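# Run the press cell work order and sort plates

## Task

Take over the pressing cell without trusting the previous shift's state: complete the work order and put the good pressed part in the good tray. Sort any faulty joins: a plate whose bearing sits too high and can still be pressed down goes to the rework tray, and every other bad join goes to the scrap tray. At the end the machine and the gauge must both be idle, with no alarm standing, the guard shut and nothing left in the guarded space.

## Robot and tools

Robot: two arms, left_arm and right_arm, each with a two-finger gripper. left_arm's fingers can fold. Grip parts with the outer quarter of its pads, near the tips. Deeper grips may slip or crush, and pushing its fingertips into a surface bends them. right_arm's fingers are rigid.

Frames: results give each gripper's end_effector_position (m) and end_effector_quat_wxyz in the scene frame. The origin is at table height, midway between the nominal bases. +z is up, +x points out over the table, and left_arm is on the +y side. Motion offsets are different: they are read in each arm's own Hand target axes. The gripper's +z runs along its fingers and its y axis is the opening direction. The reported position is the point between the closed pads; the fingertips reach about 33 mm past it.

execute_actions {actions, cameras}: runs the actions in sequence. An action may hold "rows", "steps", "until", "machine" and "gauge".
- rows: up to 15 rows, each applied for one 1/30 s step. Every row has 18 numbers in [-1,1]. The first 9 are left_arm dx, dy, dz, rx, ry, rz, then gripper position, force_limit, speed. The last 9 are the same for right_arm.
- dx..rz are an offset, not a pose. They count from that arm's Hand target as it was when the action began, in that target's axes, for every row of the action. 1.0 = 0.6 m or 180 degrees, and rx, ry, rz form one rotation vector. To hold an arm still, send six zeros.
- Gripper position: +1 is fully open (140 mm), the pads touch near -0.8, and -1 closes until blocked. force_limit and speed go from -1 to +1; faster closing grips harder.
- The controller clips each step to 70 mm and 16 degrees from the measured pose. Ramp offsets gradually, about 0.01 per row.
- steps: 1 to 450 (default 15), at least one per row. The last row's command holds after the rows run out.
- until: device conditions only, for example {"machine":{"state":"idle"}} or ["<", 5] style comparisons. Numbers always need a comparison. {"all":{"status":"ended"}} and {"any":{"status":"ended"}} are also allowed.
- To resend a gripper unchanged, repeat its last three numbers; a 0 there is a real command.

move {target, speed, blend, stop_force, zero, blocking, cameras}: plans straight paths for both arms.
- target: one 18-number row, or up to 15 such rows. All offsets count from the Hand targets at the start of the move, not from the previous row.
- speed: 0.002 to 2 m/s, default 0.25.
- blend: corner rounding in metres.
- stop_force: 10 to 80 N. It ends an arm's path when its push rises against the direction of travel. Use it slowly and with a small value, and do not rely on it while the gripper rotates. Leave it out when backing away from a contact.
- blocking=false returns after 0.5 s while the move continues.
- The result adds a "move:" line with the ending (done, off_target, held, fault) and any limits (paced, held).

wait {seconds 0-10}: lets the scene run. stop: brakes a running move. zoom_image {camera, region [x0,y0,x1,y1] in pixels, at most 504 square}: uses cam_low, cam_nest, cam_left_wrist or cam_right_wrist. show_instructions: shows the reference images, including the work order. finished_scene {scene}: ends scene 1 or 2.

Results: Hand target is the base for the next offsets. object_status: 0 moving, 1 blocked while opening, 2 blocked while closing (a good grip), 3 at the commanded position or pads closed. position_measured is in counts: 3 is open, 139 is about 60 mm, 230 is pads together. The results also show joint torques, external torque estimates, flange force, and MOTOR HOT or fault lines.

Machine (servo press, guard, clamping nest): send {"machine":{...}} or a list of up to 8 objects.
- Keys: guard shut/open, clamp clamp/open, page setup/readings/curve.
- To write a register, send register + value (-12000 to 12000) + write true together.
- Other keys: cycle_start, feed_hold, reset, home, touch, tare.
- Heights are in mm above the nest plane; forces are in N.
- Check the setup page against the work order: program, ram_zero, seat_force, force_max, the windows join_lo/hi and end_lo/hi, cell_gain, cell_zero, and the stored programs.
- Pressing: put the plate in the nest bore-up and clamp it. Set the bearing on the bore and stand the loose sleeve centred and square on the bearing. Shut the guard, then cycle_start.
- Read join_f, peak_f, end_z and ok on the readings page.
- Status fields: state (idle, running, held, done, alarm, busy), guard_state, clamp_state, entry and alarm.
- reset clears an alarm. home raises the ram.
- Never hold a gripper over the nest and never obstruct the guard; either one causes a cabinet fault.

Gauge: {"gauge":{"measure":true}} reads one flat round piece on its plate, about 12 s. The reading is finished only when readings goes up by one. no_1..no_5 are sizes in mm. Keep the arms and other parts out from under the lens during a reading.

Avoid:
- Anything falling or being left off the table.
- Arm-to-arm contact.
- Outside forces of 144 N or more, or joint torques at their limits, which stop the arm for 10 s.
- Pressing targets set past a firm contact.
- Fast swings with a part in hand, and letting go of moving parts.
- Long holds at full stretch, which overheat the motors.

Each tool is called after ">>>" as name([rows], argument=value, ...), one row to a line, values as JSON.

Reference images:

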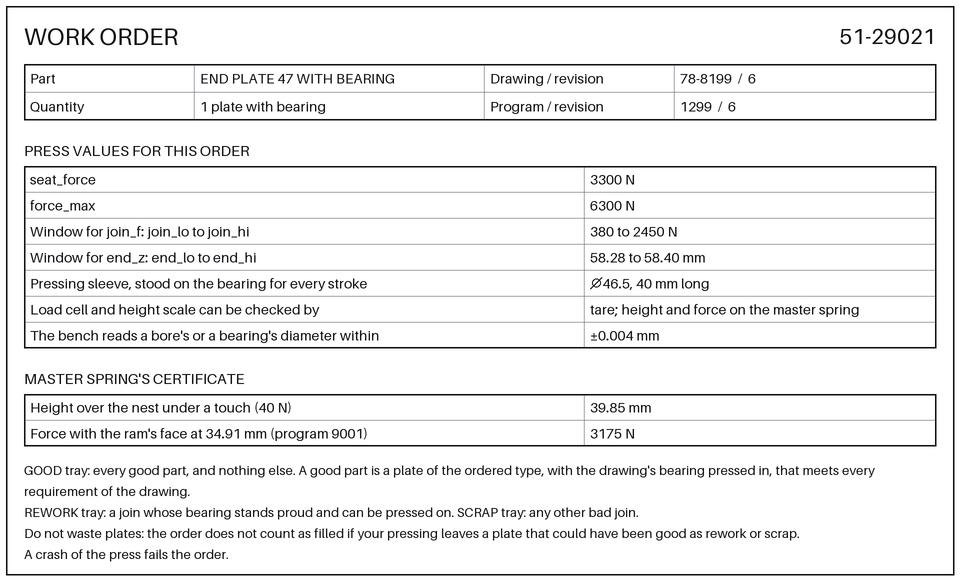

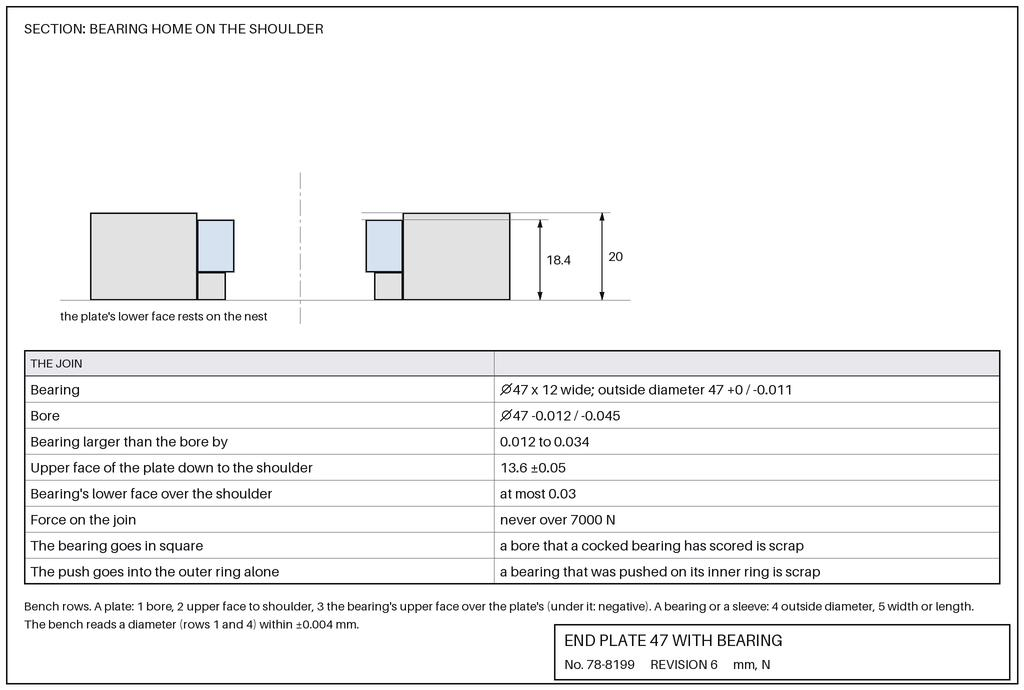

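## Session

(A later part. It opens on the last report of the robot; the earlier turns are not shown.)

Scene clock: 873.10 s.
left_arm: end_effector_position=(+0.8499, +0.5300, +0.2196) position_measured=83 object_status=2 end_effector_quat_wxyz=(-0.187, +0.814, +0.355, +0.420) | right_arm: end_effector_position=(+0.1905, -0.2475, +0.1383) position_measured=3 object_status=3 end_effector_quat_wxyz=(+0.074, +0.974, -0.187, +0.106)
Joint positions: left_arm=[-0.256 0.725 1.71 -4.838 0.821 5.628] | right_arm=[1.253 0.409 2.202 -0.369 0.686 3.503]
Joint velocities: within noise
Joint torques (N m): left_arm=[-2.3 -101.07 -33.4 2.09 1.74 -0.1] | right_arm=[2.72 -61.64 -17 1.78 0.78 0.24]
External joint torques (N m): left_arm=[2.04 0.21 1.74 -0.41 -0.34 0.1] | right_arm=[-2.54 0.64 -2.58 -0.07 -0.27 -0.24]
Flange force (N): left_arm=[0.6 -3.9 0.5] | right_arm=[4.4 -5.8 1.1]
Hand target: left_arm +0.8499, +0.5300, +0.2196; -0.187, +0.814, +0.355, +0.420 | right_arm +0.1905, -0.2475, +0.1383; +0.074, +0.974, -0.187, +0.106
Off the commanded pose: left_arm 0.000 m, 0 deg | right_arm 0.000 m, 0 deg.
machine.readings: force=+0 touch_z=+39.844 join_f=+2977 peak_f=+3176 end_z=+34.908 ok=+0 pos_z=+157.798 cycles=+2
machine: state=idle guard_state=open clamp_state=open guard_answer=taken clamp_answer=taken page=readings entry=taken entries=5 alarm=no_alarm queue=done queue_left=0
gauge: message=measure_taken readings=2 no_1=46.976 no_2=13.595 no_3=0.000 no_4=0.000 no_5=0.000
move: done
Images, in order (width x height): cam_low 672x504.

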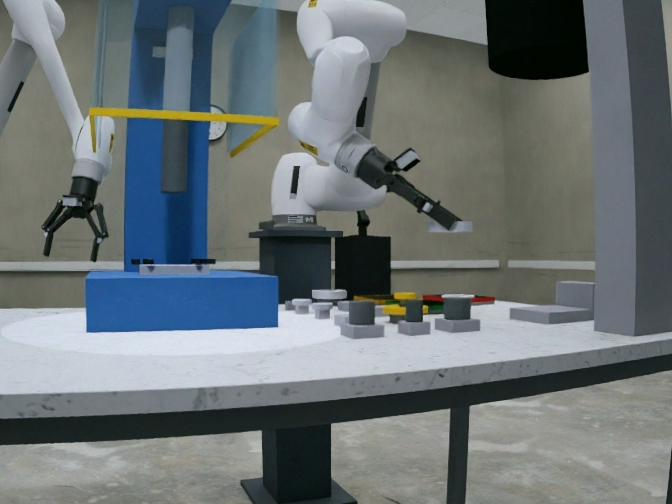

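>>> move([
  [0.0043,-0.1452,-0.1112,-0.2152,0,0.1508,-1,-0.02,-1,0,0,0,0,0,0,1,1,1],
  [-0.2232,-0.079,-0.4863,-0.6247,0,0.4378,-1,-0.02,-1,0,0,0,0,0,0,1,1,1],
], speed=0.22, blend=[0.03,0], cameras=["cam_low","cam_left_wrist"])

Scene clock: 892.23 s.
left_arm: end_effector_position=(+0.6013, +0.3301, +0.2792) position_measured=83 object_status=2 end_effector_quat_wxyz=(+0.329, +0.628, -0.626, +0.324) | right_arm: end_effector_position=(+0.1905, -0.2475, +0.1383) position_measured=3 object_status=3 end_effector_quat_wxyz=(+0.074, +0.974, -0.187, +0.106)
Joint positions: left_arm=[0.108 0.571 1.863 -1.079 1.178 3.928] | right_arm=[1.253 0.409 2.202 -0.369 0.686 3.503]
Joint velocities: within noise
Joint torques (N m): left_arm=[-1.63 -79.67 -24.71 -0.78 2.09 -0.06] | right_arm=[2.06 -61.32 -16.83 1.73 0.72 0.19]
External joint torques (N m): left_arm=[1.61 -0.85 0.59 0.63 -0.45 0.06] | right_arm=[-1.89 0.06 -2.84 -0.01 -0.21 -0.19]
Flange force (N): left_arm=[-0.6 2.5 -2.3] | right_arm=[3.4 -5.5 -0.4]
Hand target: left_arm +0.6013, +0.3301, +0.2792; +0.329, +0.628, -0.626, +0.324 | right_arm +0.1905, -0.2475, +0.1383; +0.074, +0.974, -0.187, +0.106
Off the commanded pose: left_arm 0.000 m, 0 deg | right_arm 0.000 m, 0 deg.
machine.readings: force=+0 touch_z=+39.844 join_f=+2977 peak_f=+3176 end_z=+34.908 ok=+0 pos_z=+157.798 cycles=+2
machine: state=idle guard_state=open clamp_state=open guard_answer=taken clamp_answer=taken page=readings entry=taken entries=5 alarm=no_alarm queue=done queue_left=0
gauge: message=measure_taken readings=2 no_1=46.976 no_2=13.595 no_3=0.000 no_4=0.000 no_5=0.000
move: done
camera_calibration:
cam_left_wrist: T_world_to_cam=[[-0.999872, -0.0114148, 0.0111787, 0.60933], [-0.0157263, 0.826594, -0.56258, -0.104], [-0.00281848, -0.562684, -0.826668, 0.561577], [0, 0, 0, 1]] pos_world=[0.609199, 0.408911, 0.398918]
Images, in order (width x height): cam_low 672x504, cam_left_wrist 672x504.

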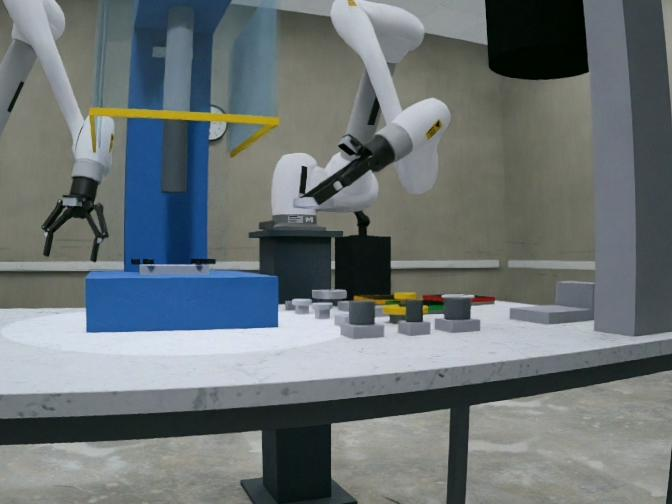

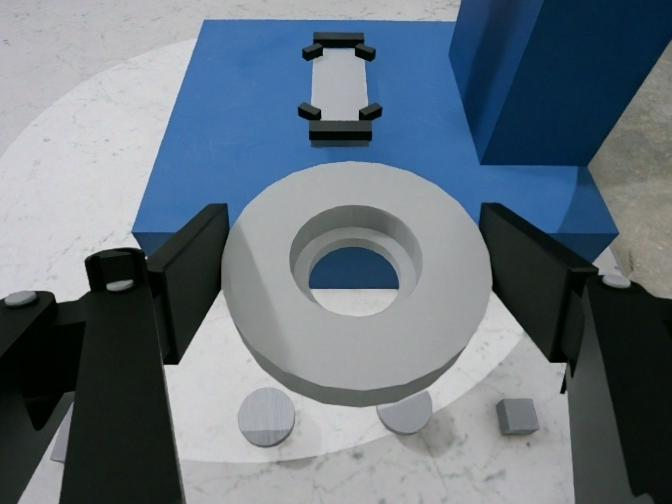

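>>> move([
  [0.1202,0,0.3718,0.002,0,0.0021,-1,-0.02,-1,0,0,0,0,0,0,1,1,1],
  [0.1968,0,0.5255,0.002,0,0.0021,-1,-0.02,-1,0,0,0,0,0,0,1,1,1],
], speed=[0.15,0.1], blend=[0.02,0], cameras=["cam_nest","cam_left_wrist"])

Scene clock: 914.53 s.
left_arm: end_effector_position=(+0.6005, +0.0042, +0.1949) position_measured=83 object_status=2 end_effector_quat_wxyz=(+0.326, +0.627, -0.627, +0.327) | right_arm: end_effector_position=(+0.1905, -0.2475, +0.1383) position_measured=3 object_status=3 end_effector_quat_wxyz=(+0.074, +0.974, -0.187, +0.106)
Joint positions: left_arm=[-0.351 0.709 1.823 -1.454 0.879 3.946] | right_arm=[1.253 0.409 2.202 -0.369 0.686 3.503]
Joint velocities: within noise
Joint torques (N m): left_arm=[-2.57 -89.34 -22.48 -1.37 2.06 -0.06] | right_arm=[2.49 -61.34 -16.93 1.76 0.75 0.19]
External joint torques (N m): left_arm=[2.42 -0.11 1.01 0.42 -0.4 0.06] | right_arm=[-2.3 0.09 -2.72 -0.05 -0.25 -0.19]
Flange force (N): left_arm=[-1.9 0.7 -3.4] | right_arm=[4.1 -5.3 0.0]
Hand target: left_arm +0.6005, +0.0042, +0.1949; +0.326, +0.627, -0.627, +0.327 | right_arm +0.1905, -0.2475, +0.1383; +0.074, +0.974, -0.187, +0.106
Off the commanded pose: left_arm 0.000 m, 0 deg | right_arm 0.000 m, 0 deg.
machine.readings: force=+0 touch_z=+39.844 join_f=+2977 peak_f=+3176 end_z=+34.908 ok=+0 pos_z=+157.798 cycles=+2
machine: state=idle guard_state=open clamp_state=open guard_answer=taken clamp_answer=taken page=readings entry=taken entries=5 alarm=no_alarm queue=done queue_left=0
gauge: message=measure_taken readings=2 no_1=46.976 no_2=13.595 no_3=0.000 no_4=0.000 no_5=0.000
move: done
camera_calibration:
cam_left_wrist: T_world_to_cam=[[-0.999916, -0.012769, 0.00215772, 0.607524], [-0.0117695, 0.826559, -0.562726, 0.115573], [0.00540195, -0.562705, -0.82664, 0.3035], [0, 0, 0, 1]] pos_world=[0.607193, 0.0830103, 0.31461]
Images, in order (width x height): cam_nest 672x504, cam_left_wrist 672x504.

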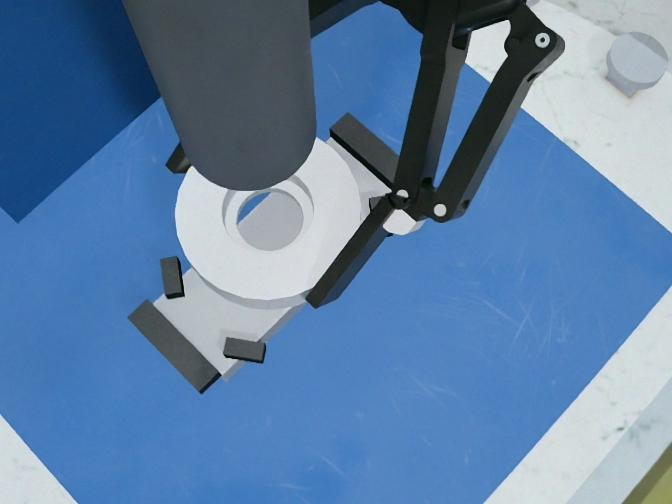

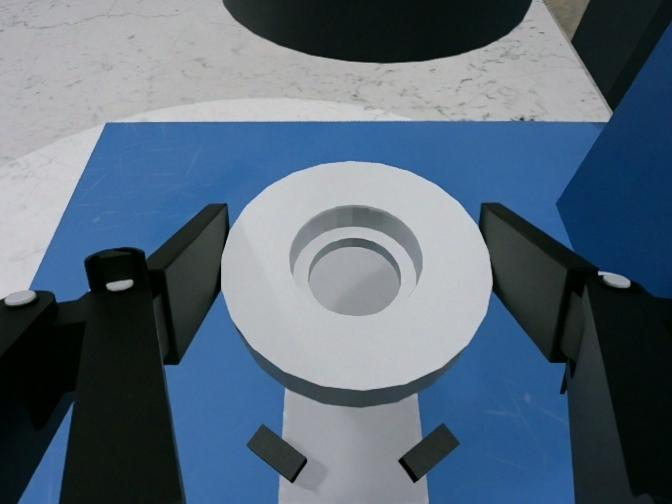

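>>> move([
  [-0.0655,0,0.0459,0,0,0,-1,-0.02,-1,0,0,0,0,0,0,1,1,1],
], speed=0.02, stop_force=12, cameras=["cam_nest","cam_left_wrist"])

Scene clock: 928.33 s.
left_arm: end_effector_position=(+0.6007, +0.0042, +0.1473) position_measured=83 object_status=2 end_effector_quat_wxyz=(+0.326, +0.627, -0.627, +0.327) | right_arm: end_effector_position=(+0.1905, -0.2475, +0.1383) position_measured=3 object_status=3 end_effector_quat_wxyz=(+0.074, +0.974, -0.187, +0.106)
Joint positions: left_arm=[-0.351 0.775 1.821 -1.508 0.873 4.03] | right_arm=[1.253 0.409 2.202 -0.369 0.686 3.503]
Joint velocities: within noise
Joint torques (N m): left_arm=[-0.82 -79.09 -16.88 -0.29 -2.75 0.01] | right_arm=[2.37 -61.41 -16.93 1.78 0.7 0.12]
External joint torques (N m): left_arm=[0.64 -12.86 -2.23 -0.69 4.53 -0.01] | right_arm=[-2.15 0.21 -2.68 -0.07 -0.2 -0.11]
Flange force (N): left_arm=[11.5 5.1 -14.4] | right_arm=[3.7 -5.4 0.1]
Hand target: left_arm +0.6007, +0.0042, +0.1473; +0.326, +0.627, -0.627, +0.327 | right_arm +0.1905, -0.2475, +0.1383; +0.074, +0.974, -0.187, +0.106
Off the commanded pose: left_arm 0.000 m, 0 deg | right_arm 0.000 m, 0 deg.
machine.readings: force=+0 touch_z=+39.844 join_f=+2977 peak_f=+3176 end_z=+34.908 ok=+0 pos_z=+157.798 cycles=+2
machine: state=idle guard_state=open clamp_state=open guard_answer=taken clamp_answer=taken page=readings entry=taken entries=5 alarm=no_alarm queue=done queue_left=0
gauge: message=measure_taken readings=2 no_1=46.976 no_2=13.595 no_3=0.000 no_4=0.000 no_5=0.000
move: contact (left_arm)
camera_calibration:
cam_left_wrist: T_world_to_cam=[[-0.999915, -0.0128819, 0.00199478, 0.607878], [-0.0117704, 0.82648, -0.562843, 0.0888842], [0.00560188, -0.562819, -0.826561, 0.2641], [0, 0, 0, 1]] pos_world=[0.607393, 0.0830103, 0.26711]
Images, in order (width x height): cam_nest 672x504, cam_left_wrist 672x504.

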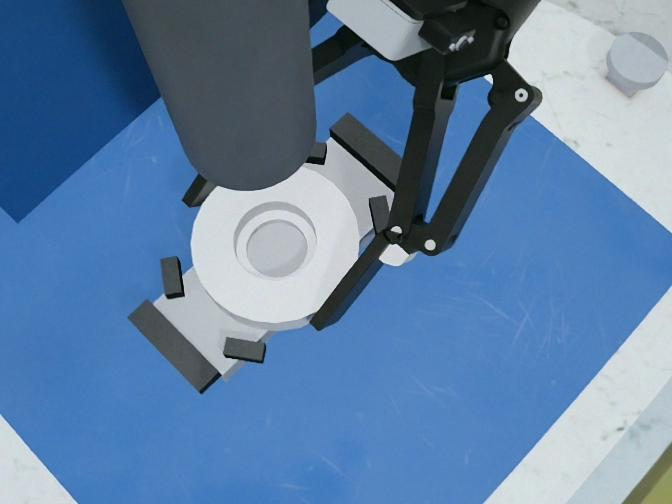

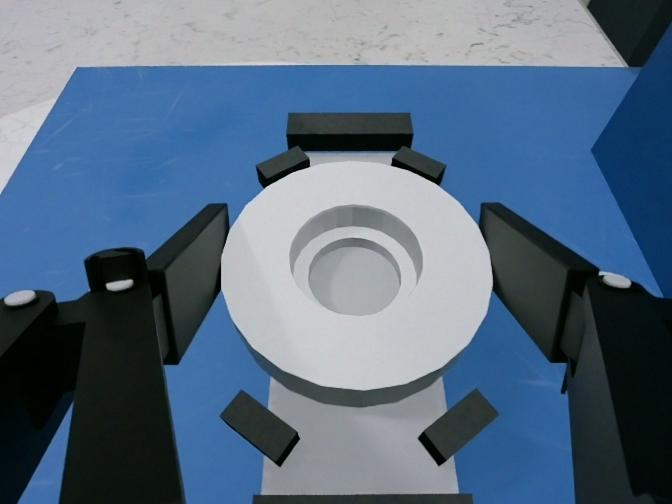

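>>> execute_actions([
  {"rows":[[0.001,0,-0.0007,0,0,0,-1,-0.02,-1,0,0,0,0,0,0,1,1,1]],"steps":8},
  {"rows":[[0,0,0,0,0,0,0.74,-0.02,-0.5,0,0,0,0,0,0,1,1,1]],"steps":24},
], cameras=["cam_left_wrist"])

>>> move([
  [0,0,-0.28,0,0,0,0.74,-0.02,-0.5,0,0,0,0,0,0,1,1,1],
], speed=0.15, cameras=["cam_nest"])

>>> execute_actions([
  {"machine":{"clamp":"clamp"},"steps":70},
], cameras=["cam_nest","cam_left_wrist"])

Scene clock: 936.63 s.
left_arm: end_effector_position=(+0.6007, +0.0042, +0.1480) position_measured=36 object_status=3 end_effector_quat_wxyz=(+0.326, +0.627, -0.627, +0.327) | right_arm: end_effector_position=(+0.1905, -0.2475, +0.1383) position_measured=3 object_status=3 end_effector_quat_wxyz=(+0.074, +0.974, -0.187, +0.106)
Joint positions: left_arm=[-0.351 0.774 1.821 -1.507 0.873 4.029] | right_arm=[1.253 0.409 2.202 -0.369 0.686 3.503]
Joint velocities: within noise
Joint torques (N m): left_arm=[-2.66 -89.75 -18.76 -1.03 1.56 -0.17] | right_arm=[2.15 -61.33 -16.85 1.74 0.73 0.2]
External joint torques (N m): left_arm=[2.63 -2.18 -0.24 0.07 0.2 0.17] | right_arm=[-2.04 0.07 -2.79 -0.02 -0.22 -0.2]
External joint torques at the end of the 1st action: left_arm=[2.13 1.01 0.94 0.47 -0.36 0.02] | right_arm=[-2.3 -0.13 -2.83 -0.06 -0.25 -0.2]
Flange force (N): left_arm=[0.0 0.1 -5.0] | right_arm=[3.7 -5.4 -0.2]
Flange force at the end of the 1st action (N): left_arm=[-2.6 -0.5 -2.1] | right_arm=[4.3 -5.3 -0.4]
Hand target: left_arm +0.6007, +0.0042, +0.1480; +0.326, +0.627, -0.627, +0.327 | right_arm +0.1905, -0.2475, +0.1383; +0.074, +0.974, -0.187, +0.106
Off the commanded pose: left_arm 0.000 m, 0 deg | right_arm 0.000 m, 0 deg.
machine.readings: force=+0 touch_z=+39.844 join_f=+2977 peak_f=+3176 end_z=+34.908 ok=+0 pos_z=+157.798 cycles=+2
machine: state=idle guard_state=open clamp_state=open guard_answer=taken clamp_answer=taken page=readings entry=taken entries=5 alarm=no_alarm queue=done queue_left=0
gauge: message=measure_taken readings=2 no_1=46.976 no_2=13.595 no_3=0.000 no_4=0.000 no_5=0.000
camera_calibration:
cam_left_wrist: T_world_to_cam=[[-0.999915, -0.0128825, 0.00199406, 0.607877], [-0.0117707, 0.826512, -0.562796, 0.0892632], [0.00560209, -0.562772, -0.826593, 0.264683], [0, 0, 0, 1]] pos_world=[0.607393, 0.0830102, 0.26781]
Images, in order (width x height): cam_left_wrist 672x504.

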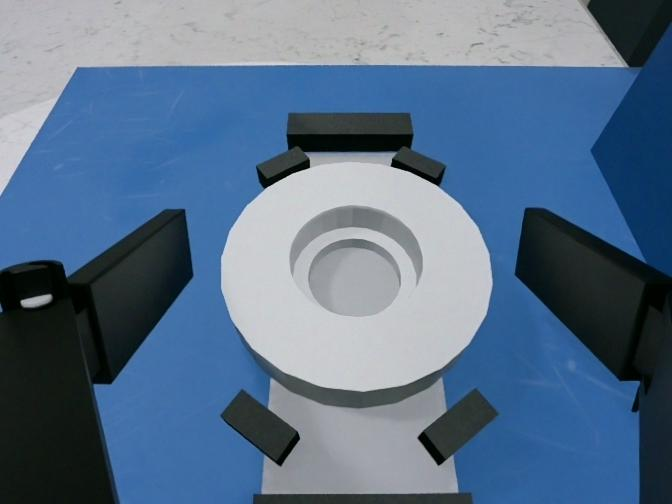

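Scene clock: 938.07 s.
left_arm: end_effector_position=(+0.6004, +0.1418, +0.2445) position_measured=36 object_status=3 end_effector_quat_wxyz=(+0.326, +0.627, -0.627, +0.327) | right_arm: end_effector_position=(+0.1905, -0.2475, +0.1383) position_measured=3 object_status=3 end_effector_quat_wxyz=(+0.074, +0.974, -0.187, +0.106)
Joint positions: left_arm=[-0.164 0.611 1.882 -1.291 0.994 3.927] | right_arm=[1.253 0.409 2.202 -0.369 0.686 3.503]
Joint velocities: within noise
Joint torques (N m): left_arm=[-2.02 -79.94 -22.48 -0.57 1.41 -0.12] | right_arm=[2.2 -61.66 -16.93 1.74 0.75 0.17]
External joint torques (N m): left_arm=[1.94 -2.2 0.06 -0.06 0.18 0.12] | right_arm=[-2.15 0.58 -2.65 -0.04 -0.24 -0.16]
Flange force (N): left_arm=[0.4 2.0 -4.2] | right_arm=[3.6 -5.8 0.8]
Hand target: left_arm +0.6004, +0.1417, +0.2445; +0.326, +0.627, -0.627, +0.327 | right_arm +0.1905, -0.2475, +0.1383; +0.074, +0.974, -0.187, +0.106
Off the commanded pose: left_arm 0.000 m, 0 deg | right_arm 0.000 m, 0 deg.
machine.readings: force=+0 touch_z=+39.844 join_f=+2977 peak_f=+3176 end_z=+34.908 ok=+0 pos_z=+157.798 cycles=+2
machine: state=idle guard_state=open clamp_state=open guard_answer=taken clamp_answer=taken page=readings entry=taken entries=5 alarm=no_alarm queue=done queue_left=0
gauge: message=measure_taken readings=2 no_1=46.976 no_2=13.595 no_3=0.000 no_4=0.000 no_5=0.000
move: done
Images, in order (width x height): cam_nest 672x504.

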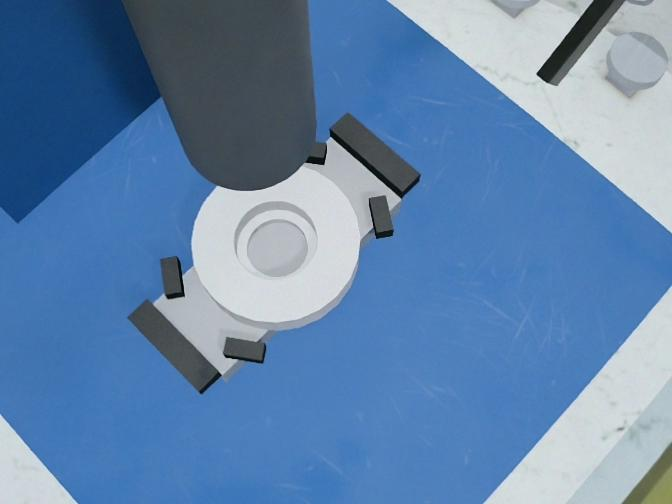

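Scene clock: 940.60 s.
left_arm: end_effector_position=(+0.6004, +0.1417, +0.2445) position_measured=36 object_status=3 end_effector_quat_wxyz=(+0.326, +0.627, -0.627, +0.327) | right_arm: end_effector_position=(+0.1905, -0.2475, +0.1383) position_measured=3 object_status=3 end_effector_quat_wxyz=(+0.074, +0.974, -0.187, +0.106)
Joint positions: left_arm=[-0.164 0.611 1.882 -1.291 0.994 3.927] | right_arm=[1.253 0.409 2.202 -0.369 0.686 3.503]
Joint velocities: within noise
Joint torques (N m): left_arm=[-1.79 -79.7 -22.59 -0.65 1.47 -0.15] | right_arm=[2.63 -61.55 -16.8 1.75 0.74 0.24]
External joint torques (N m): left_arm=[1.76 -2.74 0.02 0.01 0.13 0.15] | right_arm=[-2.32 -0.02 -2.85 -0.04 -0.23 -0.24]
Flange force (N): left_arm=[1.1 2.5 -4.5] | right_arm=[4.3 -5.5 -0.3]
Hand target: left_arm +0.6004, +0.1417, +0.2445; +0.326, +0.627, -0.627, +0.327 | right_arm +0.1905, -0.2475, +0.1383; +0.074, +0.974, -0.187, +0.106
Tool commands: left_gripper/position=+0.74 left_gripper/force_limit=-0.02 left_gripper/speed=-0.5 right_gripper/position=+1.0 right_gripper/force_limit=+1.0 right_gripper/speed=+1.0
Off the commanded pose: left_arm 0.000 m, 0 deg | right_arm 0.000 m, 0 deg.
machine.readings: force=+0 touch_z=+39.844 join_f=+2977 peak_f=+3176 end_z=+34.908 ok=+0 pos_z=+157.798 cycles=+2
machine: state=idle guard_state=open clamp_state=clamped guard_answer=taken clamp_answer=taken page=readings entry=taken entries=5 alarm=no_alarm queue=done queue_left=0
gauge: message=measure_taken readings=2 no_1=46.976 no_2=13.595 no_3=0.000 no_4=0.000 no_5=0.000
camera_calibration:
cam_left_wrist: T_world_to_cam=[[-0.999915, -0.0128819, 0.00199478, 0.609157], [-0.0117704, 0.82648, -0.562843, 0.0298091], [0.00560188, -0.562819, -0.826561, 0.421805], [0, 0, 0, 1]] pos_world=[0.607093, 0.22061, 0.36421]
Images, in order (width x height): cam_nest 672x504, cam_left_wrist 672x504.

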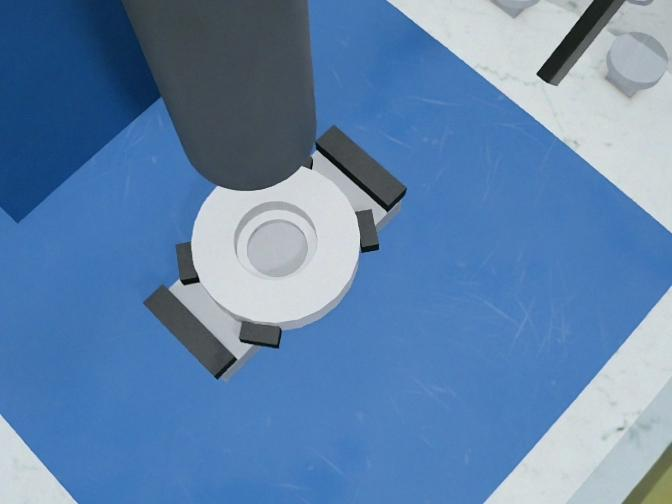

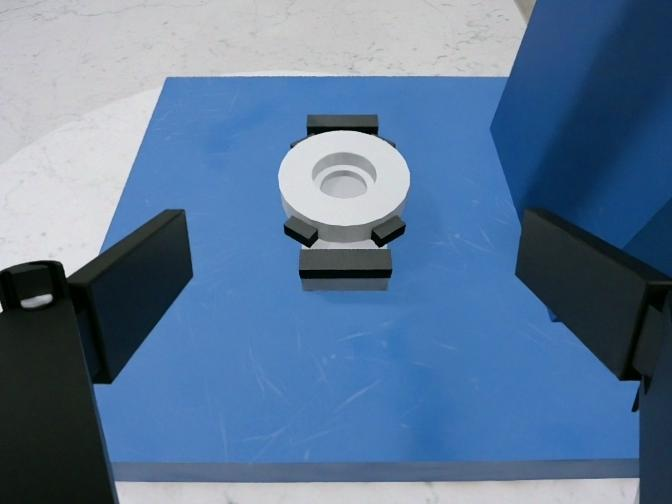

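>>> move([
  [-0.112,0,-0.247,0,0,0,0.23,-0.02,-0.5,0,0,0,0,0,0,1,1,1],
  [-0.4287,-0.1093,-0.2792,0,0,0,0.23,-0.02,-0.5,0,0,0,0,0,0,1,1,1],
], speed=0.25, blend=[0.03,0], cameras=["cam_left_wrist"])

Scene clock: 963.23 s.
left_arm: end_effector_position=(+0.6659, +0.4266, +0.1302) position_measured=100 object_status=3 end_effector_quat_wxyz=(+0.326, +0.627, -0.627, +0.327) | right_arm: end_effector_position=(+0.1905, -0.2475, +0.1383) position_measured=3 object_status=3 end_effector_quat_wxyz=(+0.074, +0.974, -0.187, +0.106)
Joint positions: left_arm=[0.224 0.848 1.697 -1.046 1.182 4.079] | right_arm=[1.253 0.409 2.202 -0.369 0.686 3.503]
Joint velocities: within noise
Joint torques (N m): left_arm=[-1.92 -95.47 -19.83 -0.11 1.69 -0.11] | right_arm=[2.4 -61.38 -16.8 1.8 0.74 0.19]
External joint torques (N m): left_arm=[2.08 -2.79 -0.3 0.08 0.15 0.11] | right_arm=[-2.11 -0.04 -2.85 -0.09 -0.24 -0.19]
Flange force (N): left_arm=[1.7 2.4 -4.1] | right_arm=[3.9 -5.4 -0.3]
Hand target: left_arm +0.6659, +0.4266, +0.1301; +0.326, +0.627, -0.627, +0.327 | right_arm +0.1905, -0.2475, +0.1383; +0.074, +0.974, -0.187, +0.106
Off the commanded pose: left_arm 0.000 m, 0 deg | right_arm 0.000 m, 0 deg.
machine.readings: force=+0 touch_z=+39.844 join_f=+2977 peak_f=+3176 end_z=+34.908 ok=+0 pos_z=+157.798 cycles=+2
machine: state=idle guard_state=open clamp_state=clamped guard_answer=taken clamp_answer=taken page=readings entry=taken entries=5 alarm=no_alarm queue=done queue_left=0
gauge: message=measure_taken readings=2 no_1=46.976 no_2=13.595 no_3=0.000 no_4=0.000 no_5=0.000
move: done
camera_calibration:
cam_left_wrist: T_world_to_cam=[[-0.999914, -0.0129387, 0.00191242, 0.678598], [-0.0117709, 0.826479, -0.562844, -0.26916], [0.00570188, -0.562819, -0.826561, 0.487324], [0, 0, 0, 1]] pos_world=[0.672593, 0.50551, 0.25001]
Images, in order (width x height): cam_left_wrist 672x504.

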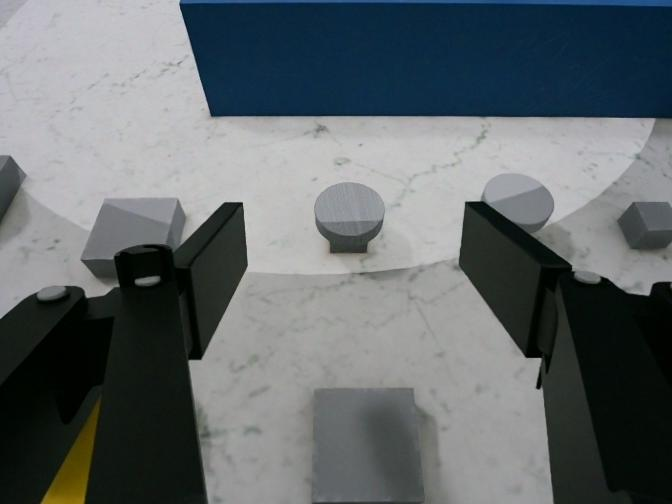

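>>> move([
  [-0.0235,0.0057,0.1993,0,0,0,0.23,-0.02,-0.5,0,0,0,0,0,0,1,1,1],
], speed=0.06, stop_force=12, cameras=["cam_left_wrist"])

Scene clock: 979.67 s.
left_arm: end_effector_position=(+0.6626, +0.3367, +0.0499) position_measured=100 object_status=3 end_effector_quat_wxyz=(+0.326, +0.627, -0.627, +0.327) | right_arm: end_effector_position=(+0.1905, -0.2475, +0.1383) position_measured=3 object_status=3 end_effector_quat_wxyz=(+0.074, +0.974, -0.187, +0.106)
Joint positions: left_arm=[0.109 0.943 1.723 -1.184 1.076 4.169] | right_arm=[1.253 0.409 2.202 -0.369 0.686 3.503]
Joint velocities: within noise
Joint torques (N m): left_arm=[-2.43 -97.39 -15.16 -0.35 1.78 0] | right_arm=[2.67 -61.17 -16.87 1.73 0.73 0.17]
External joint torques (N m): left_arm=[2.17 -2.34 -0.31 0.05 0.18 0] | right_arm=[-2.62 0.09 -2.77 -0.03 -0.22 -0.17]
Flange force (N): left_arm=[1.1 1.2 -4.3] | right_arm=[4.7 -5.5 0.1]
Hand target: left_arm +0.6627, +0.3368, +0.0499; +0.326, +0.627, -0.627, +0.327 | right_arm +0.1905, -0.2475, +0.1383; +0.074, +0.974, -0.187, +0.106
Off the commanded pose: left_arm 0.000 m, 0 deg | right_arm 0.000 m, 0 deg.
machine.readings: force=+0 touch_z=+39.844 join_f=+2977 peak_f=+3176 end_z=+34.908 ok=+0 pos_z=+157.798 cycles=+2
machine: state=idle guard_state=open clamp_state=clamped guard_answer=taken clamp_answer=taken page=readings entry=taken entries=5 alarm=no_alarm queue=done queue_left=0
gauge: message=measure_taken readings=2 no_1=46.976 no_2=13.595 no_3=0.000 no_4=0.000 no_5=0.000
move: done
camera_calibration:
cam_left_wrist: T_world_to_cam=[[-0.999916, -0.0128252, 0.00207714, 0.674315], [-0.0117699, 0.82648, -0.562842, -0.240095], [0.00550187, -0.562819, -0.826562, 0.370507], [0, 0, 0, 1]] pos_world=[0.669393, 0.41561, 0.16971]
Images, in order (width x height): cam_left_wrist 672x504.

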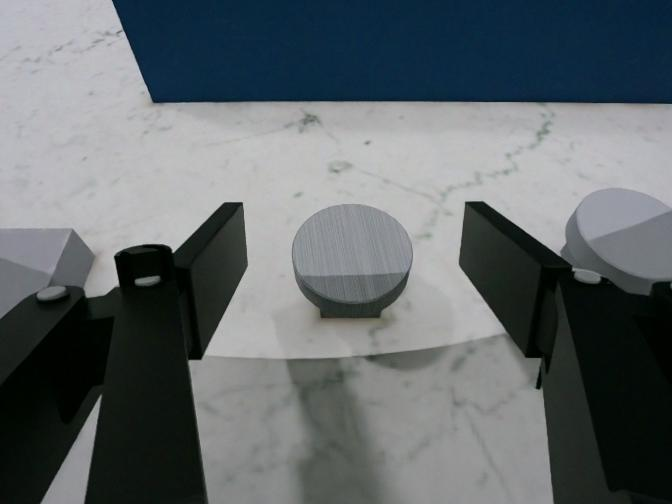

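>>> execute_actions([
  {"rows":[[0,0,0,0,0,0,-1,-0.02,-1,0,0,0,0,0,0,1,1,1]],"steps":75},
], cameras=["cam_left_wrist"])

Scene clock: 988.70 s.
left_arm: end_effector_position=(+0.6627, +0.3368, +0.0499) position_measured=161 object_status=2 end_effector_quat_wxyz=(+0.326, +0.627, -0.627, +0.327) | right_arm: end_effector_position=(+0.1905, -0.2475, +0.1383) position_measured=3 object_status=3 end_effector_quat_wxyz=(+0.074, +0.974, -0.187, +0.106)
Joint positions: left_arm=[0.109 0.943 1.723 -1.184 1.076 4.169] | right_arm=[1.253 0.409 2.202 -0.369 0.686 3.503]
Joint velocities: within noise
Joint torques (N m): left_arm=[-3.39 -93.44 -13.89 -0.02 0.85 -0.14] | right_arm=[2.64 -61.45 -16.94 1.76 0.74 0.17]
External joint torques (N m): left_arm=[3.41 -6.4 -1.62 -0.29 1.12 0.14] | right_arm=[-2.38 0.17 -2.75 -0.05 -0.24 -0.16]
Flange force (N): left_arm=[4.5 1.4 -8.9] | right_arm=[4.2 -5.5 0.2]
Hand target: left_arm +0.6627, +0.3368, +0.0499; +0.326, +0.627, -0.627, +0.327 | right_arm +0.1905, -0.2475, +0.1383; +0.074, +0.974, -0.187, +0.106
Off the commanded pose: left_arm 0.000 m, 0 deg | right_arm 0.000 m, 0 deg.
machine.readings: force=+0 touch_z=+39.844 join_f=+2977 peak_f=+3176 end_z=+34.908 ok=+0 pos_z=+157.798 cycles=+2
machine: state=idle guard_state=open clamp_state=clamped guard_answer=taken clamp_answer=taken page=readings entry=taken entries=5 alarm=no_alarm queue=done queue_left=0
gauge: message=measure_taken readings=2 no_1=46.976 no_2=13.595 no_3=0.000 no_4=0.000 no_5=0.000
camera_calibration:
cam_left_wrist: T_world_to_cam=[[-0.999915, -0.0128819, 0.00199478, 0.674352], [-0.0117704, 0.82648, -0.562843, -0.240094], [0.00560188, -0.562819, -0.826561, 0.370439], [0, 0, 0, 1]] pos_world=[0.669393, 0.41561, 0.16971]
Images, in order (width x height): cam_left_wrist 672x504.

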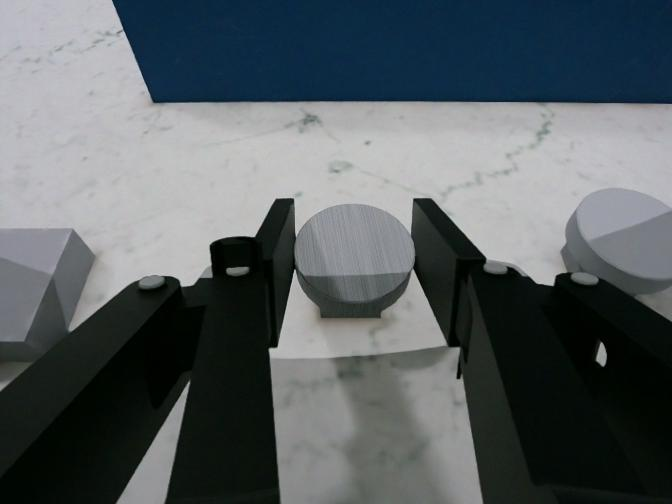

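>>> move([
  [0.1145,0,-0.1275,0,0,0,-1,-0.02,-1,0,0,0,0,0,0,1,1,1],
  [0.0828,-0.1455,-0.492,0.4095,0,-0.287,-1,-0.02,-1,0,0,0,0,0,0,1,1,1],
  [-0.0047,-0.3122,-0.4715,0.6247,0,-0.4378,-1,-0.02,-1,0,0,0,0,0,0,1,1,1],
], speed=[0.1,0.25,0.25], blend=[0.02,0.03,0], cameras=["cam_left_wrist"])

Scene clock: 1011.67 s.
left_arm: end_effector_position=(+0.8495, +0.5702, +0.2103) position_measured=161 object_status=2 end_effector_quat_wxyz=(-0.185, +0.812, +0.356, +0.423) | right_arm: end_effector_position=(+0.1905, -0.2475, +0.1383) position_measured=3 object_status=3 end_effector_quat_wxyz=(+0.074, +0.974, -0.187, +0.106)
Joint positions: left_arm=[-0.206 0.729 1.733 -4.768 0.789 5.583] | right_arm=[1.253 0.409 2.202 -0.369 0.686 3.503]
Joint velocities: within noise
Joint torques (N m): left_arm=[-2.93 -98.8 -31.41 1.5 1.41 -0.09] | right_arm=[2.37 -61.3 -16.82 1.73 0.73 0.2]
External joint torques (N m): left_arm=[3.12 -1.55 0.45 -0.11 0.07 0.09] | right_arm=[-2.15 -0.18 -2.92 -0.02 -0.23 -0.19]
Flange force (N): left_arm=[3.1 -3.9 0.4] | right_arm=[4.0 -5.4 -0.7]
Hand target: left_arm +0.8495, +0.5702, +0.2103; -0.185, +0.812, +0.356, +0.423 | right_arm +0.1905, -0.2475, +0.1383; +0.074, +0.974, -0.187, +0.106
Off the commanded pose: left_arm 0.000 m, 0 deg | right_arm 0.000 m, 0 deg.
machine.readings: force=+0 touch_z=+39.844 join_f=+2977 peak_f=+3176 end_z=+34.908 ok=+0 pos_z=+157.798 cycles=+2
machine: state=idle guard_state=open clamp_state=clamped guard_answer=taken clamp_answer=taken page=readings entry=taken entries=5 alarm=no_alarm queue=done queue_left=0
gauge: message=measure_taken readings=2 no_1=46.976 no_2=13.595 no_3=0.000 no_4=0.000 no_5=0.000
move: done
camera_calibration:
cam_left_wrist: T_world_to_cam=[[0.743652, -0.668549, 0.00490659, -0.244128], [-0.550048, -0.615978, -0.563932, 0.939469], [0.380038, 0.41667, -0.825807, -0.243375], [0, 0, 0, 1]] pos_world=[0.790791, 0.516887, 0.330013]
Images, in order (width x height): cam_left_wrist 672x504.

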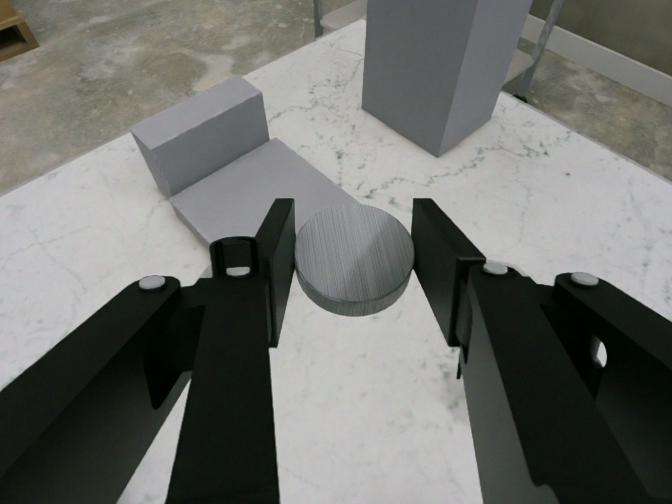

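>>> move([
  [0.0235,0.049,0.1213,0.1943,0,-0.1362,-1,-0.02,-1,0,0,0,0,0,0,1,1,1],
  [0.0135,-0.1103,0.3393,0.1943,0,-0.1362,-1,-0.02,-1,0,0,0,0,0,0,1,1,1],
], speed=[0.25,0.12], blend=[0.02,0], cameras=["cam_left_wrist"])

Scene clock: 1024.70 s.
left_arm: end_effector_position=(+0.9171, +0.7413, +0.1002) position_measured=161 object_status=2 end_effector_quat_wxyz=(-0.326, +0.627, +0.628, +0.327) | right_arm: end_effector_position=(+0.1905, -0.2475, +0.1383) position_measured=3 object_status=3 end_effector_quat_wxyz=(+0.074, +0.974, -0.187, +0.106)
Joint positions: left_arm=[-0.055 1.14 1.088 -5.25 1.259 5.69] | right_arm=[1.253 0.409 2.202 -0.369 0.686 3.503]
Joint velocities: within noise
Joint torques (N m): left_arm=[-2.23 -129.51 -35.76 3.68 1.26 -0.16] | right_arm=[2.41 -61.29 -16.9 1.78 0.76 0.21]
External joint torques (N m): left_arm=[2.03 -0.55 0.29 -0.1 0.02 0.16] | right_arm=[-2.17 -0.12 -2.74 -0.07 -0.26 -0.21]
Flange force (N): left_arm=[1.9 -1.3 1.2] | right_arm=[4.0 -5.1 -0.3]
Hand target: left_arm +0.9171, +0.7411, +0.1003; -0.326, +0.627, +0.628, +0.327 | right_arm +0.1905, -0.2475, +0.1383; +0.074, +0.974, -0.187, +0.106
Off the commanded pose: left_arm 0.000 m, 0 deg | right_arm 0.000 m, 0 deg.
machine.readings: force=+0 touch_z=+39.844 join_f=+2977 peak_f=+3176 end_z=+34.908 ok=+0 pos_z=+157.798 cycles=+2
machine: state=idle guard_state=open clamp_state=clamped guard_answer=taken clamp_answer=taken page=readings entry=taken entries=5 alarm=no_alarm queue=done queue_left=0
gauge: message=measure_taken readings=2 no_1=46.976 no_2=13.595 no_3=0.000 no_4=0.000 no_5=0.000
move: done
camera_calibration:
cam_left_wrist: T_world_to_cam=[[0.999895, 0.0134398, 0.00541747, -0.920002], [0.0141574, -0.826353, -0.562974, 0.65829], [-0.00308951, 0.562992, -0.826457, -0.18836], [0, 0, 0, 1]] pos_world=[0.910004, 0.66239, 0.219913]
Images, in order (width x height): cam_left_wrist 672x504.

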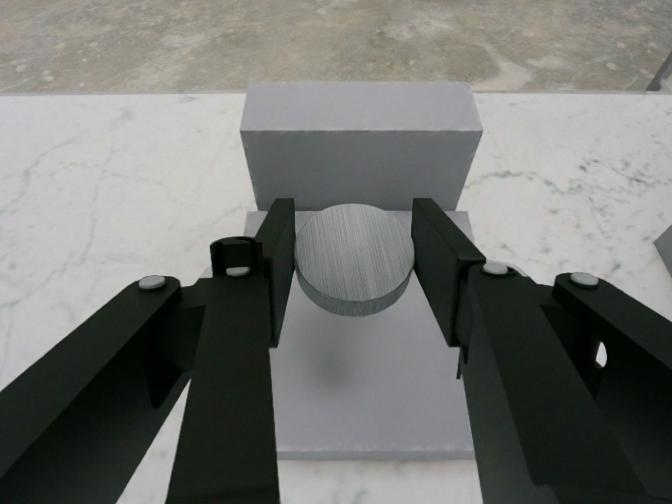

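>>> move([
  [-0.0687,0,0.0481,0,0,0,-1,-0.02,-1,0,0,0,0,0,0,1,1,1],
], speed=0.025, stop_force=12, cameras=["cam_left_wrist"])

Scene clock: 1032.90 s.
left_arm: end_effector_position=(+0.9173, +0.7411, +0.0555) position_measured=161 object_status=2 end_effector_quat_wxyz=(-0.326, +0.627, +0.628, +0.327) | right_arm: end_effector_position=(+0.1905, -0.2475, +0.1383) position_measured=3 object_status=3 end_effector_quat_wxyz=(+0.074, +0.974, -0.187, +0.106)
Joint positions: left_arm=[-0.055 1.191 1.072 -5.24 1.241 5.657] | right_arm=[1.253 0.409 2.202 -0.369 0.686 3.503]
Joint velocities: within noise
Joint torques (N m): left_arm=[-1.69 -104.37 -25.73 -1.28 -4 -0.04] | right_arm=[2.62 -61.17 -16.93 1.79 0.74 0.18]
External joint torques (N m): left_arm=[1.75 -27.1 -8.97 4.73 5.35 0.03] | right_arm=[-2.59 -0.11 -2.7 -0.08 -0.23 -0.18]
Flange force (N): left_arm=[24.2 -6.1 -16.0] | right_arm=[4.8 -5.1 -0.1]
Hand target: left_arm +0.9173, +0.7411, +0.0555; -0.326, +0.626, +0.628, +0.327 (not the last commanded pose) | right_arm +0.1905, -0.2475, +0.1383; +0.074, +0.974, -0.187, +0.106
Off the commanded pose: left_arm 0.006 m, 0 deg | right_arm 0.000 m, 0 deg.
machine.readings: force=+0 touch_z=+39.844 join_f=+2977 peak_f=+3176 end_z=+34.908 ok=+0 pos_z=+157.798 cycles=+2
machine: state=idle guard_state=open clamp_state=clamped guard_answer=taken clamp_answer=taken page=readings entry=taken entries=5 alarm=no_alarm queue=done queue_left=0
gauge: message=measure_taken readings=2 no_1=46.976 no_2=13.595 no_3=0.000 no_4=0.000 no_5=0.000
move: contact (left_arm)
camera_calibration:
cam_left_wrist: T_world_to_cam=[[0.999896, 0.0132109, 0.00575158, -0.919865], [0.0141553, -0.826153, -0.563268, 0.632878], [-0.00268956, 0.56329, -0.826255, -0.225786], [0, 0, 0, 1]] pos_world=[0.910204, 0.66219, 0.175214]
Images, in order (width x height): cam_left_wrist 672x504.

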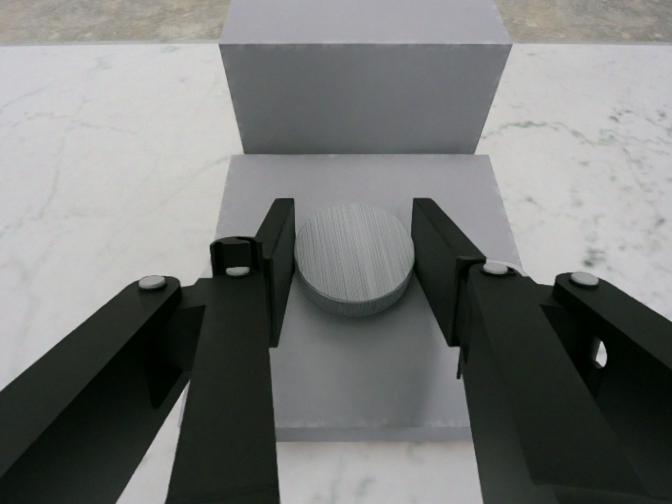

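>>> execute_actions([
  {"rows":[[0.001,0,-0.0007,0,0,0,-1,-0.02,-1,0,0,0,0,0,0,1,1,1]],"steps":8},
  {"rows":[[0,0,0,0,0,0,0.23,-0.02,-0.5,0,0,0,0,0,0,1,1,1]],"steps":30},
], cameras=["cam_left_wrist"])

>>> move([
  [0,0,-0.3,0,0,0,0.23,-0.02,-0.5,0,0,0,0,0,0,1,1,1],
], speed=0.2, cameras=["cam_left_wrist"])

>>> execute_actions([
  {"gauge":{"measure":true},"steps":2},
], cameras=[])

>>> wait(seconds=10, cameras=[])

Scene clock: 1042.33 s.
left_arm: end_effector_position=(+0.9173, +0.7412, +0.0563) position_measured=100 object_status=3 end_effector_quat_wxyz=(-0.326, +0.626, +0.628, +0.327) | right_arm: end_effector_position=(+0.1905, -0.2475, +0.1383) position_measured=3 object_status=3 end_effector_quat_wxyz=(+0.074, +0.974, -0.187, +0.106)
Joint positions: left_arm=[-0.055 1.19 1.072 -5.24 1.241 5.658] | right_arm=[1.253 0.409 2.202 -0.369 0.686 3.503]
Joint velocities: within noise
Joint torques (N m): left_arm=[-2.07 -130.12 -35.03 3.32 1.06 -0.08] | right_arm=[2.42 -61.26 -16.91 1.81 0.77 0.26]
External joint torques (N m): left_arm=[2.11 -1.65 0.24 0.13 0.28 0.08] | right_arm=[-2.31 -0.17 -2.75 -0.1 -0.26 -0.26]
External joint torques at the end of the 1st action: left_arm=[2.59 -12.08 -4.48 2.49 1.79 -0.01] | right_arm=[-2.37 -0.32 -2.75 -0.07 -0.24 -0.19]
Flange force (N): left_arm=[3.0 -2.7 0.5] | right_arm=[4.4 -5.1 -0.4]
Flange force at the end of the 1st action (N): left_arm=[11.7 -1.8 -4.9] | right_arm=[4.5 -4.9 -0.6]
Hand target: left_arm +0.9173, +0.7411, +0.0563; -0.326, +0.626, +0.628, +0.327 | right_arm +0.1905, -0.2475, +0.1383; +0.074, +0.974, -0.187, +0.106
Off the commanded pose: left_arm 0.000 m, 0 deg | right_arm 0.000 m, 0 deg.
machine.readings: force=+0 touch_z=+39.844 join_f=+2977 peak_f=+3176 end_z=+34.908 ok=+0 pos_z=+157.798 cycles=+2
machine: state=idle guard_state=open clamp_state=clamped guard_answer=taken clamp_answer=taken page=readings entry=taken entries=5 alarm=no_alarm queue=done queue_left=0
gauge: message=measure_taken readings=2 no_1=46.976 no_2=13.595 no_3=0.000 no_4=0.000 no_5=0.000
camera_calibration:
cam_left_wrist: T_world_to_cam=[[0.999896, 0.0132676, 0.00566926, -0.919893], [0.0141559, -0.826153, -0.563269, 0.633354], [-0.00278955, 0.56329, -0.826254, -0.225173], [0, 0, 0, 1]] pos_world=[0.910204, 0.66229, 0.175914]
Images, in order (width x height): cam_left_wrist 672x504.

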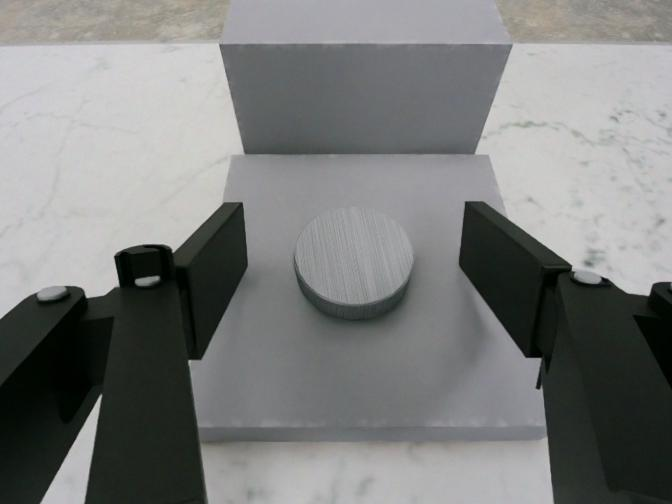

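Scene clock: 1043.57 s.
left_arm: end_effector_position=(+0.9173, +0.5935, +0.1596) position_measured=100 object_status=3 end_effector_quat_wxyz=(-0.326, +0.627, +0.628, +0.327) | right_arm: end_effector_position=(+0.1905, -0.2475, +0.1383) position_measured=3 object_status=3 end_effector_quat_wxyz=(+0.074, +0.974, -0.187, +0.106)
Joint positions: left_arm=[-0.199 1.1 1.046 -5.335 1.402 5.693] | right_arm=[1.253 0.409 2.202 -0.369 0.686 3.503]
Joint velocities: within noise
Joint torques (N m): left_arm=[-2.14 -128.25 -37.11 3.9 1.09 -0.1] | right_arm=[2.36 -61.48 -16.81 1.81 0.75 0.21]
External joint torques (N m): left_arm=[2.24 -1.05 0.52 0.07 0.18 0.09] | right_arm=[-2.26 0.36 -2.75 -0.11 -0.24 -0.2]
Flange force (N): left_arm=[2.6 -2.6 1.4] | right_arm=[4.0 -5.7 0.4]
Hand target: left_arm +0.9173, +0.5937, +0.1595; -0.326, +0.626, +0.628, +0.327 | right_arm +0.1905, -0.2475, +0.1383; +0.074, +0.974, -0.187, +0.106
Off the commanded pose: left_arm 0.000 m, 0 deg | right_arm 0.000 m, 0 deg.
machine.readings: force=+0 touch_z=+39.844 join_f=+2977 peak_f=+3176 end_z=+34.908 ok=+0 pos_z=+157.798 cycles=+2
machine: state=idle guard_state=open clamp_state=clamped guard_answer=taken clamp_answer=taken page=readings entry=taken entries=5 alarm=no_alarm queue=done queue_left=0
gauge: message=measure_taken readings=2 no_1=46.976 no_2=13.595 no_3=0.000 no_4=0.000 no_5=0.000
move: done
camera_calibration:
cam_left_wrist: T_world_to_cam=[[0.999898, 0.0130724, 0.00577655, -0.918451], [0.0140552, -0.826201, -0.5632, 0.569671], [-0.00258976, 0.563223, -0.826301, -0.0566746], [0, 0, 0, 1]] pos_world=[0.910204, 0.51459, 0.279314]
Images, in order (width x height): cam_left_wrist 672x504.

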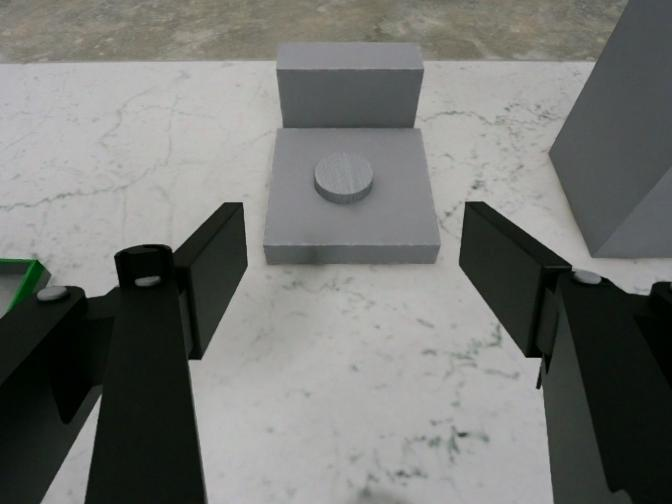

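Scene clock: 1043.83 s.
left_arm: end_effector_position=(+0.9173, +0.5935, +0.1595) position_measured=100 object_status=3 end_effector_quat_wxyz=(-0.326, +0.627, +0.628, +0.327) | right_arm: end_effector_position=(+0.1905, -0.2475, +0.1383) position_measured=3 object_status=3 end_effector_quat_wxyz=(+0.074, +0.974, -0.187, +0.106)
Joint positions: left_arm=[-0.199 1.1 1.046 -5.335 1.402 5.693] | right_arm=[1.253 0.409 2.202 -0.369 0.686 3.503]
Joint velocities: within noise
Joint torques (N m): left_arm=[-2.48 -128.57 -37.15 3.89 1.08 -0.09] | right_arm=[2.23 -61.61 -16.92 1.79 0.76 0.17]
External joint torques (N m): left_arm=[3.04 -1.01 0.44 0.08 0.21 0.09] | right_arm=[-2.17 0.9 -2.67 -0.08 -0.25 -0.16]
Flange force (N): left_arm=[2.9 -2.1 2.0] | right_arm=[3.5 -6.1 1.3]
Hand target: left_arm +0.9173, +0.5937, +0.1595; -0.326, +0.626, +0.628, +0.327 | right_arm +0.1905, -0.2475, +0.1383; +0.074, +0.974, -0.187, +0.106
Tool commands: left_gripper/position=+0.23 left_gripper/force_limit=-0.02 left_gripper/speed=-0.5 right_gripper/position=+1.0 right_gripper/force_limit=+1.0 right_gripper/speed=+1.0
Off the commanded pose: left_arm 0.000 m, 0 deg | right_arm 0.000 m, 0 deg.
machine.readings: force=+0 touch_z=+39.844 join_f=+2977 peak_f=+3176 end_z=+34.908 ok=+0 pos_z=+157.798 cycles=+2
machine: state=idle guard_state=open clamp_state=clamped guard_answer=taken clamp_answer=taken page=readings entry=taken entries=5 alarm=no_alarm queue=done queue_left=0
gauge: state=busy message=measure_taken readings=2 no_1=46.976 no_2=13.595 no_3=0.000 no_4=0.000 no_5=0.000
No camera images: "cameras" was empty.

Scene clock: 1053.83 s.
left_arm: end_effector_position=(+0.9173, +0.5937, +0.1595) position_measured=100 object_status=3 end_effector_quat_wxyz=(-0.326, +0.626, +0.628, +0.327) | right_arm: end_effector_position=(+0.1905, -0.2475, +0.1383) position_measured=3 object_status=3 end_effector_quat_wxyz=(+0.074, +0.974, -0.187, +0.106)
Joint positions: left_arm=[-0.199 1.1 1.046 -5.334 1.402 5.693] | right_arm=[1.253 0.409 2.202 -0.369 0.686 3.503]
Joint velocities: within noise
Joint torques (N m): left_arm=[-2.62 -128.33 -37.19 3.95 1.03 -0.03] | right_arm=[2.55 -61.27 -16.93 1.8 0.77 0.19]
External joint torques (N m): left_arm=[2.78 -1.25 0.45 0.03 0.24 0.03] | right_arm=[-2.35 -0.4 -2.77 -0.08 -0.26 -0.19]
Flange force (N): left_arm=[3.0 -2.6 1.7] | right_arm=[4.5 -4.8 -0.7]
Hand target: left_arm +0.9173, +0.5937, +0.1595; -0.326, +0.626, +0.628, +0.327 | right_arm +0.1905, -0.2475, +0.1383; +0.074, +0.974, -0.187, +0.106
Tool commands: left_gripper/position=+0.23 left_gripper/force_limit=-0.02 left_gripper/speed=-0.5 right_gripper/position=+1.0 right_gripper/force_limit=+1.0 right_gripper/speed=+1.0
Off the commanded pose: left_arm 0.000 m, 0 deg | right_arm 0.000 m, 0 deg.
machine.readings: force=+0 touch_z=+39.844 join_f=+2977 peak_f=+3176 end_z=+34.908 ok=+0 pos_z=+157.798 cycles=+2
machine: state=idle guard_state=open clamp_state=clamped guard_answer=taken clamp_answer=taken page=readings entry=taken entries=5 alarm=no_alarm queue=done queue_left=0
gauge: state=busy message=measure_taken readings=2 no_1=46.976 no_2=13.595 no_3=0.000 no_4=0.000 no_5=0.000
wait: 10.00 s
No camera images: "cameras" was empty.


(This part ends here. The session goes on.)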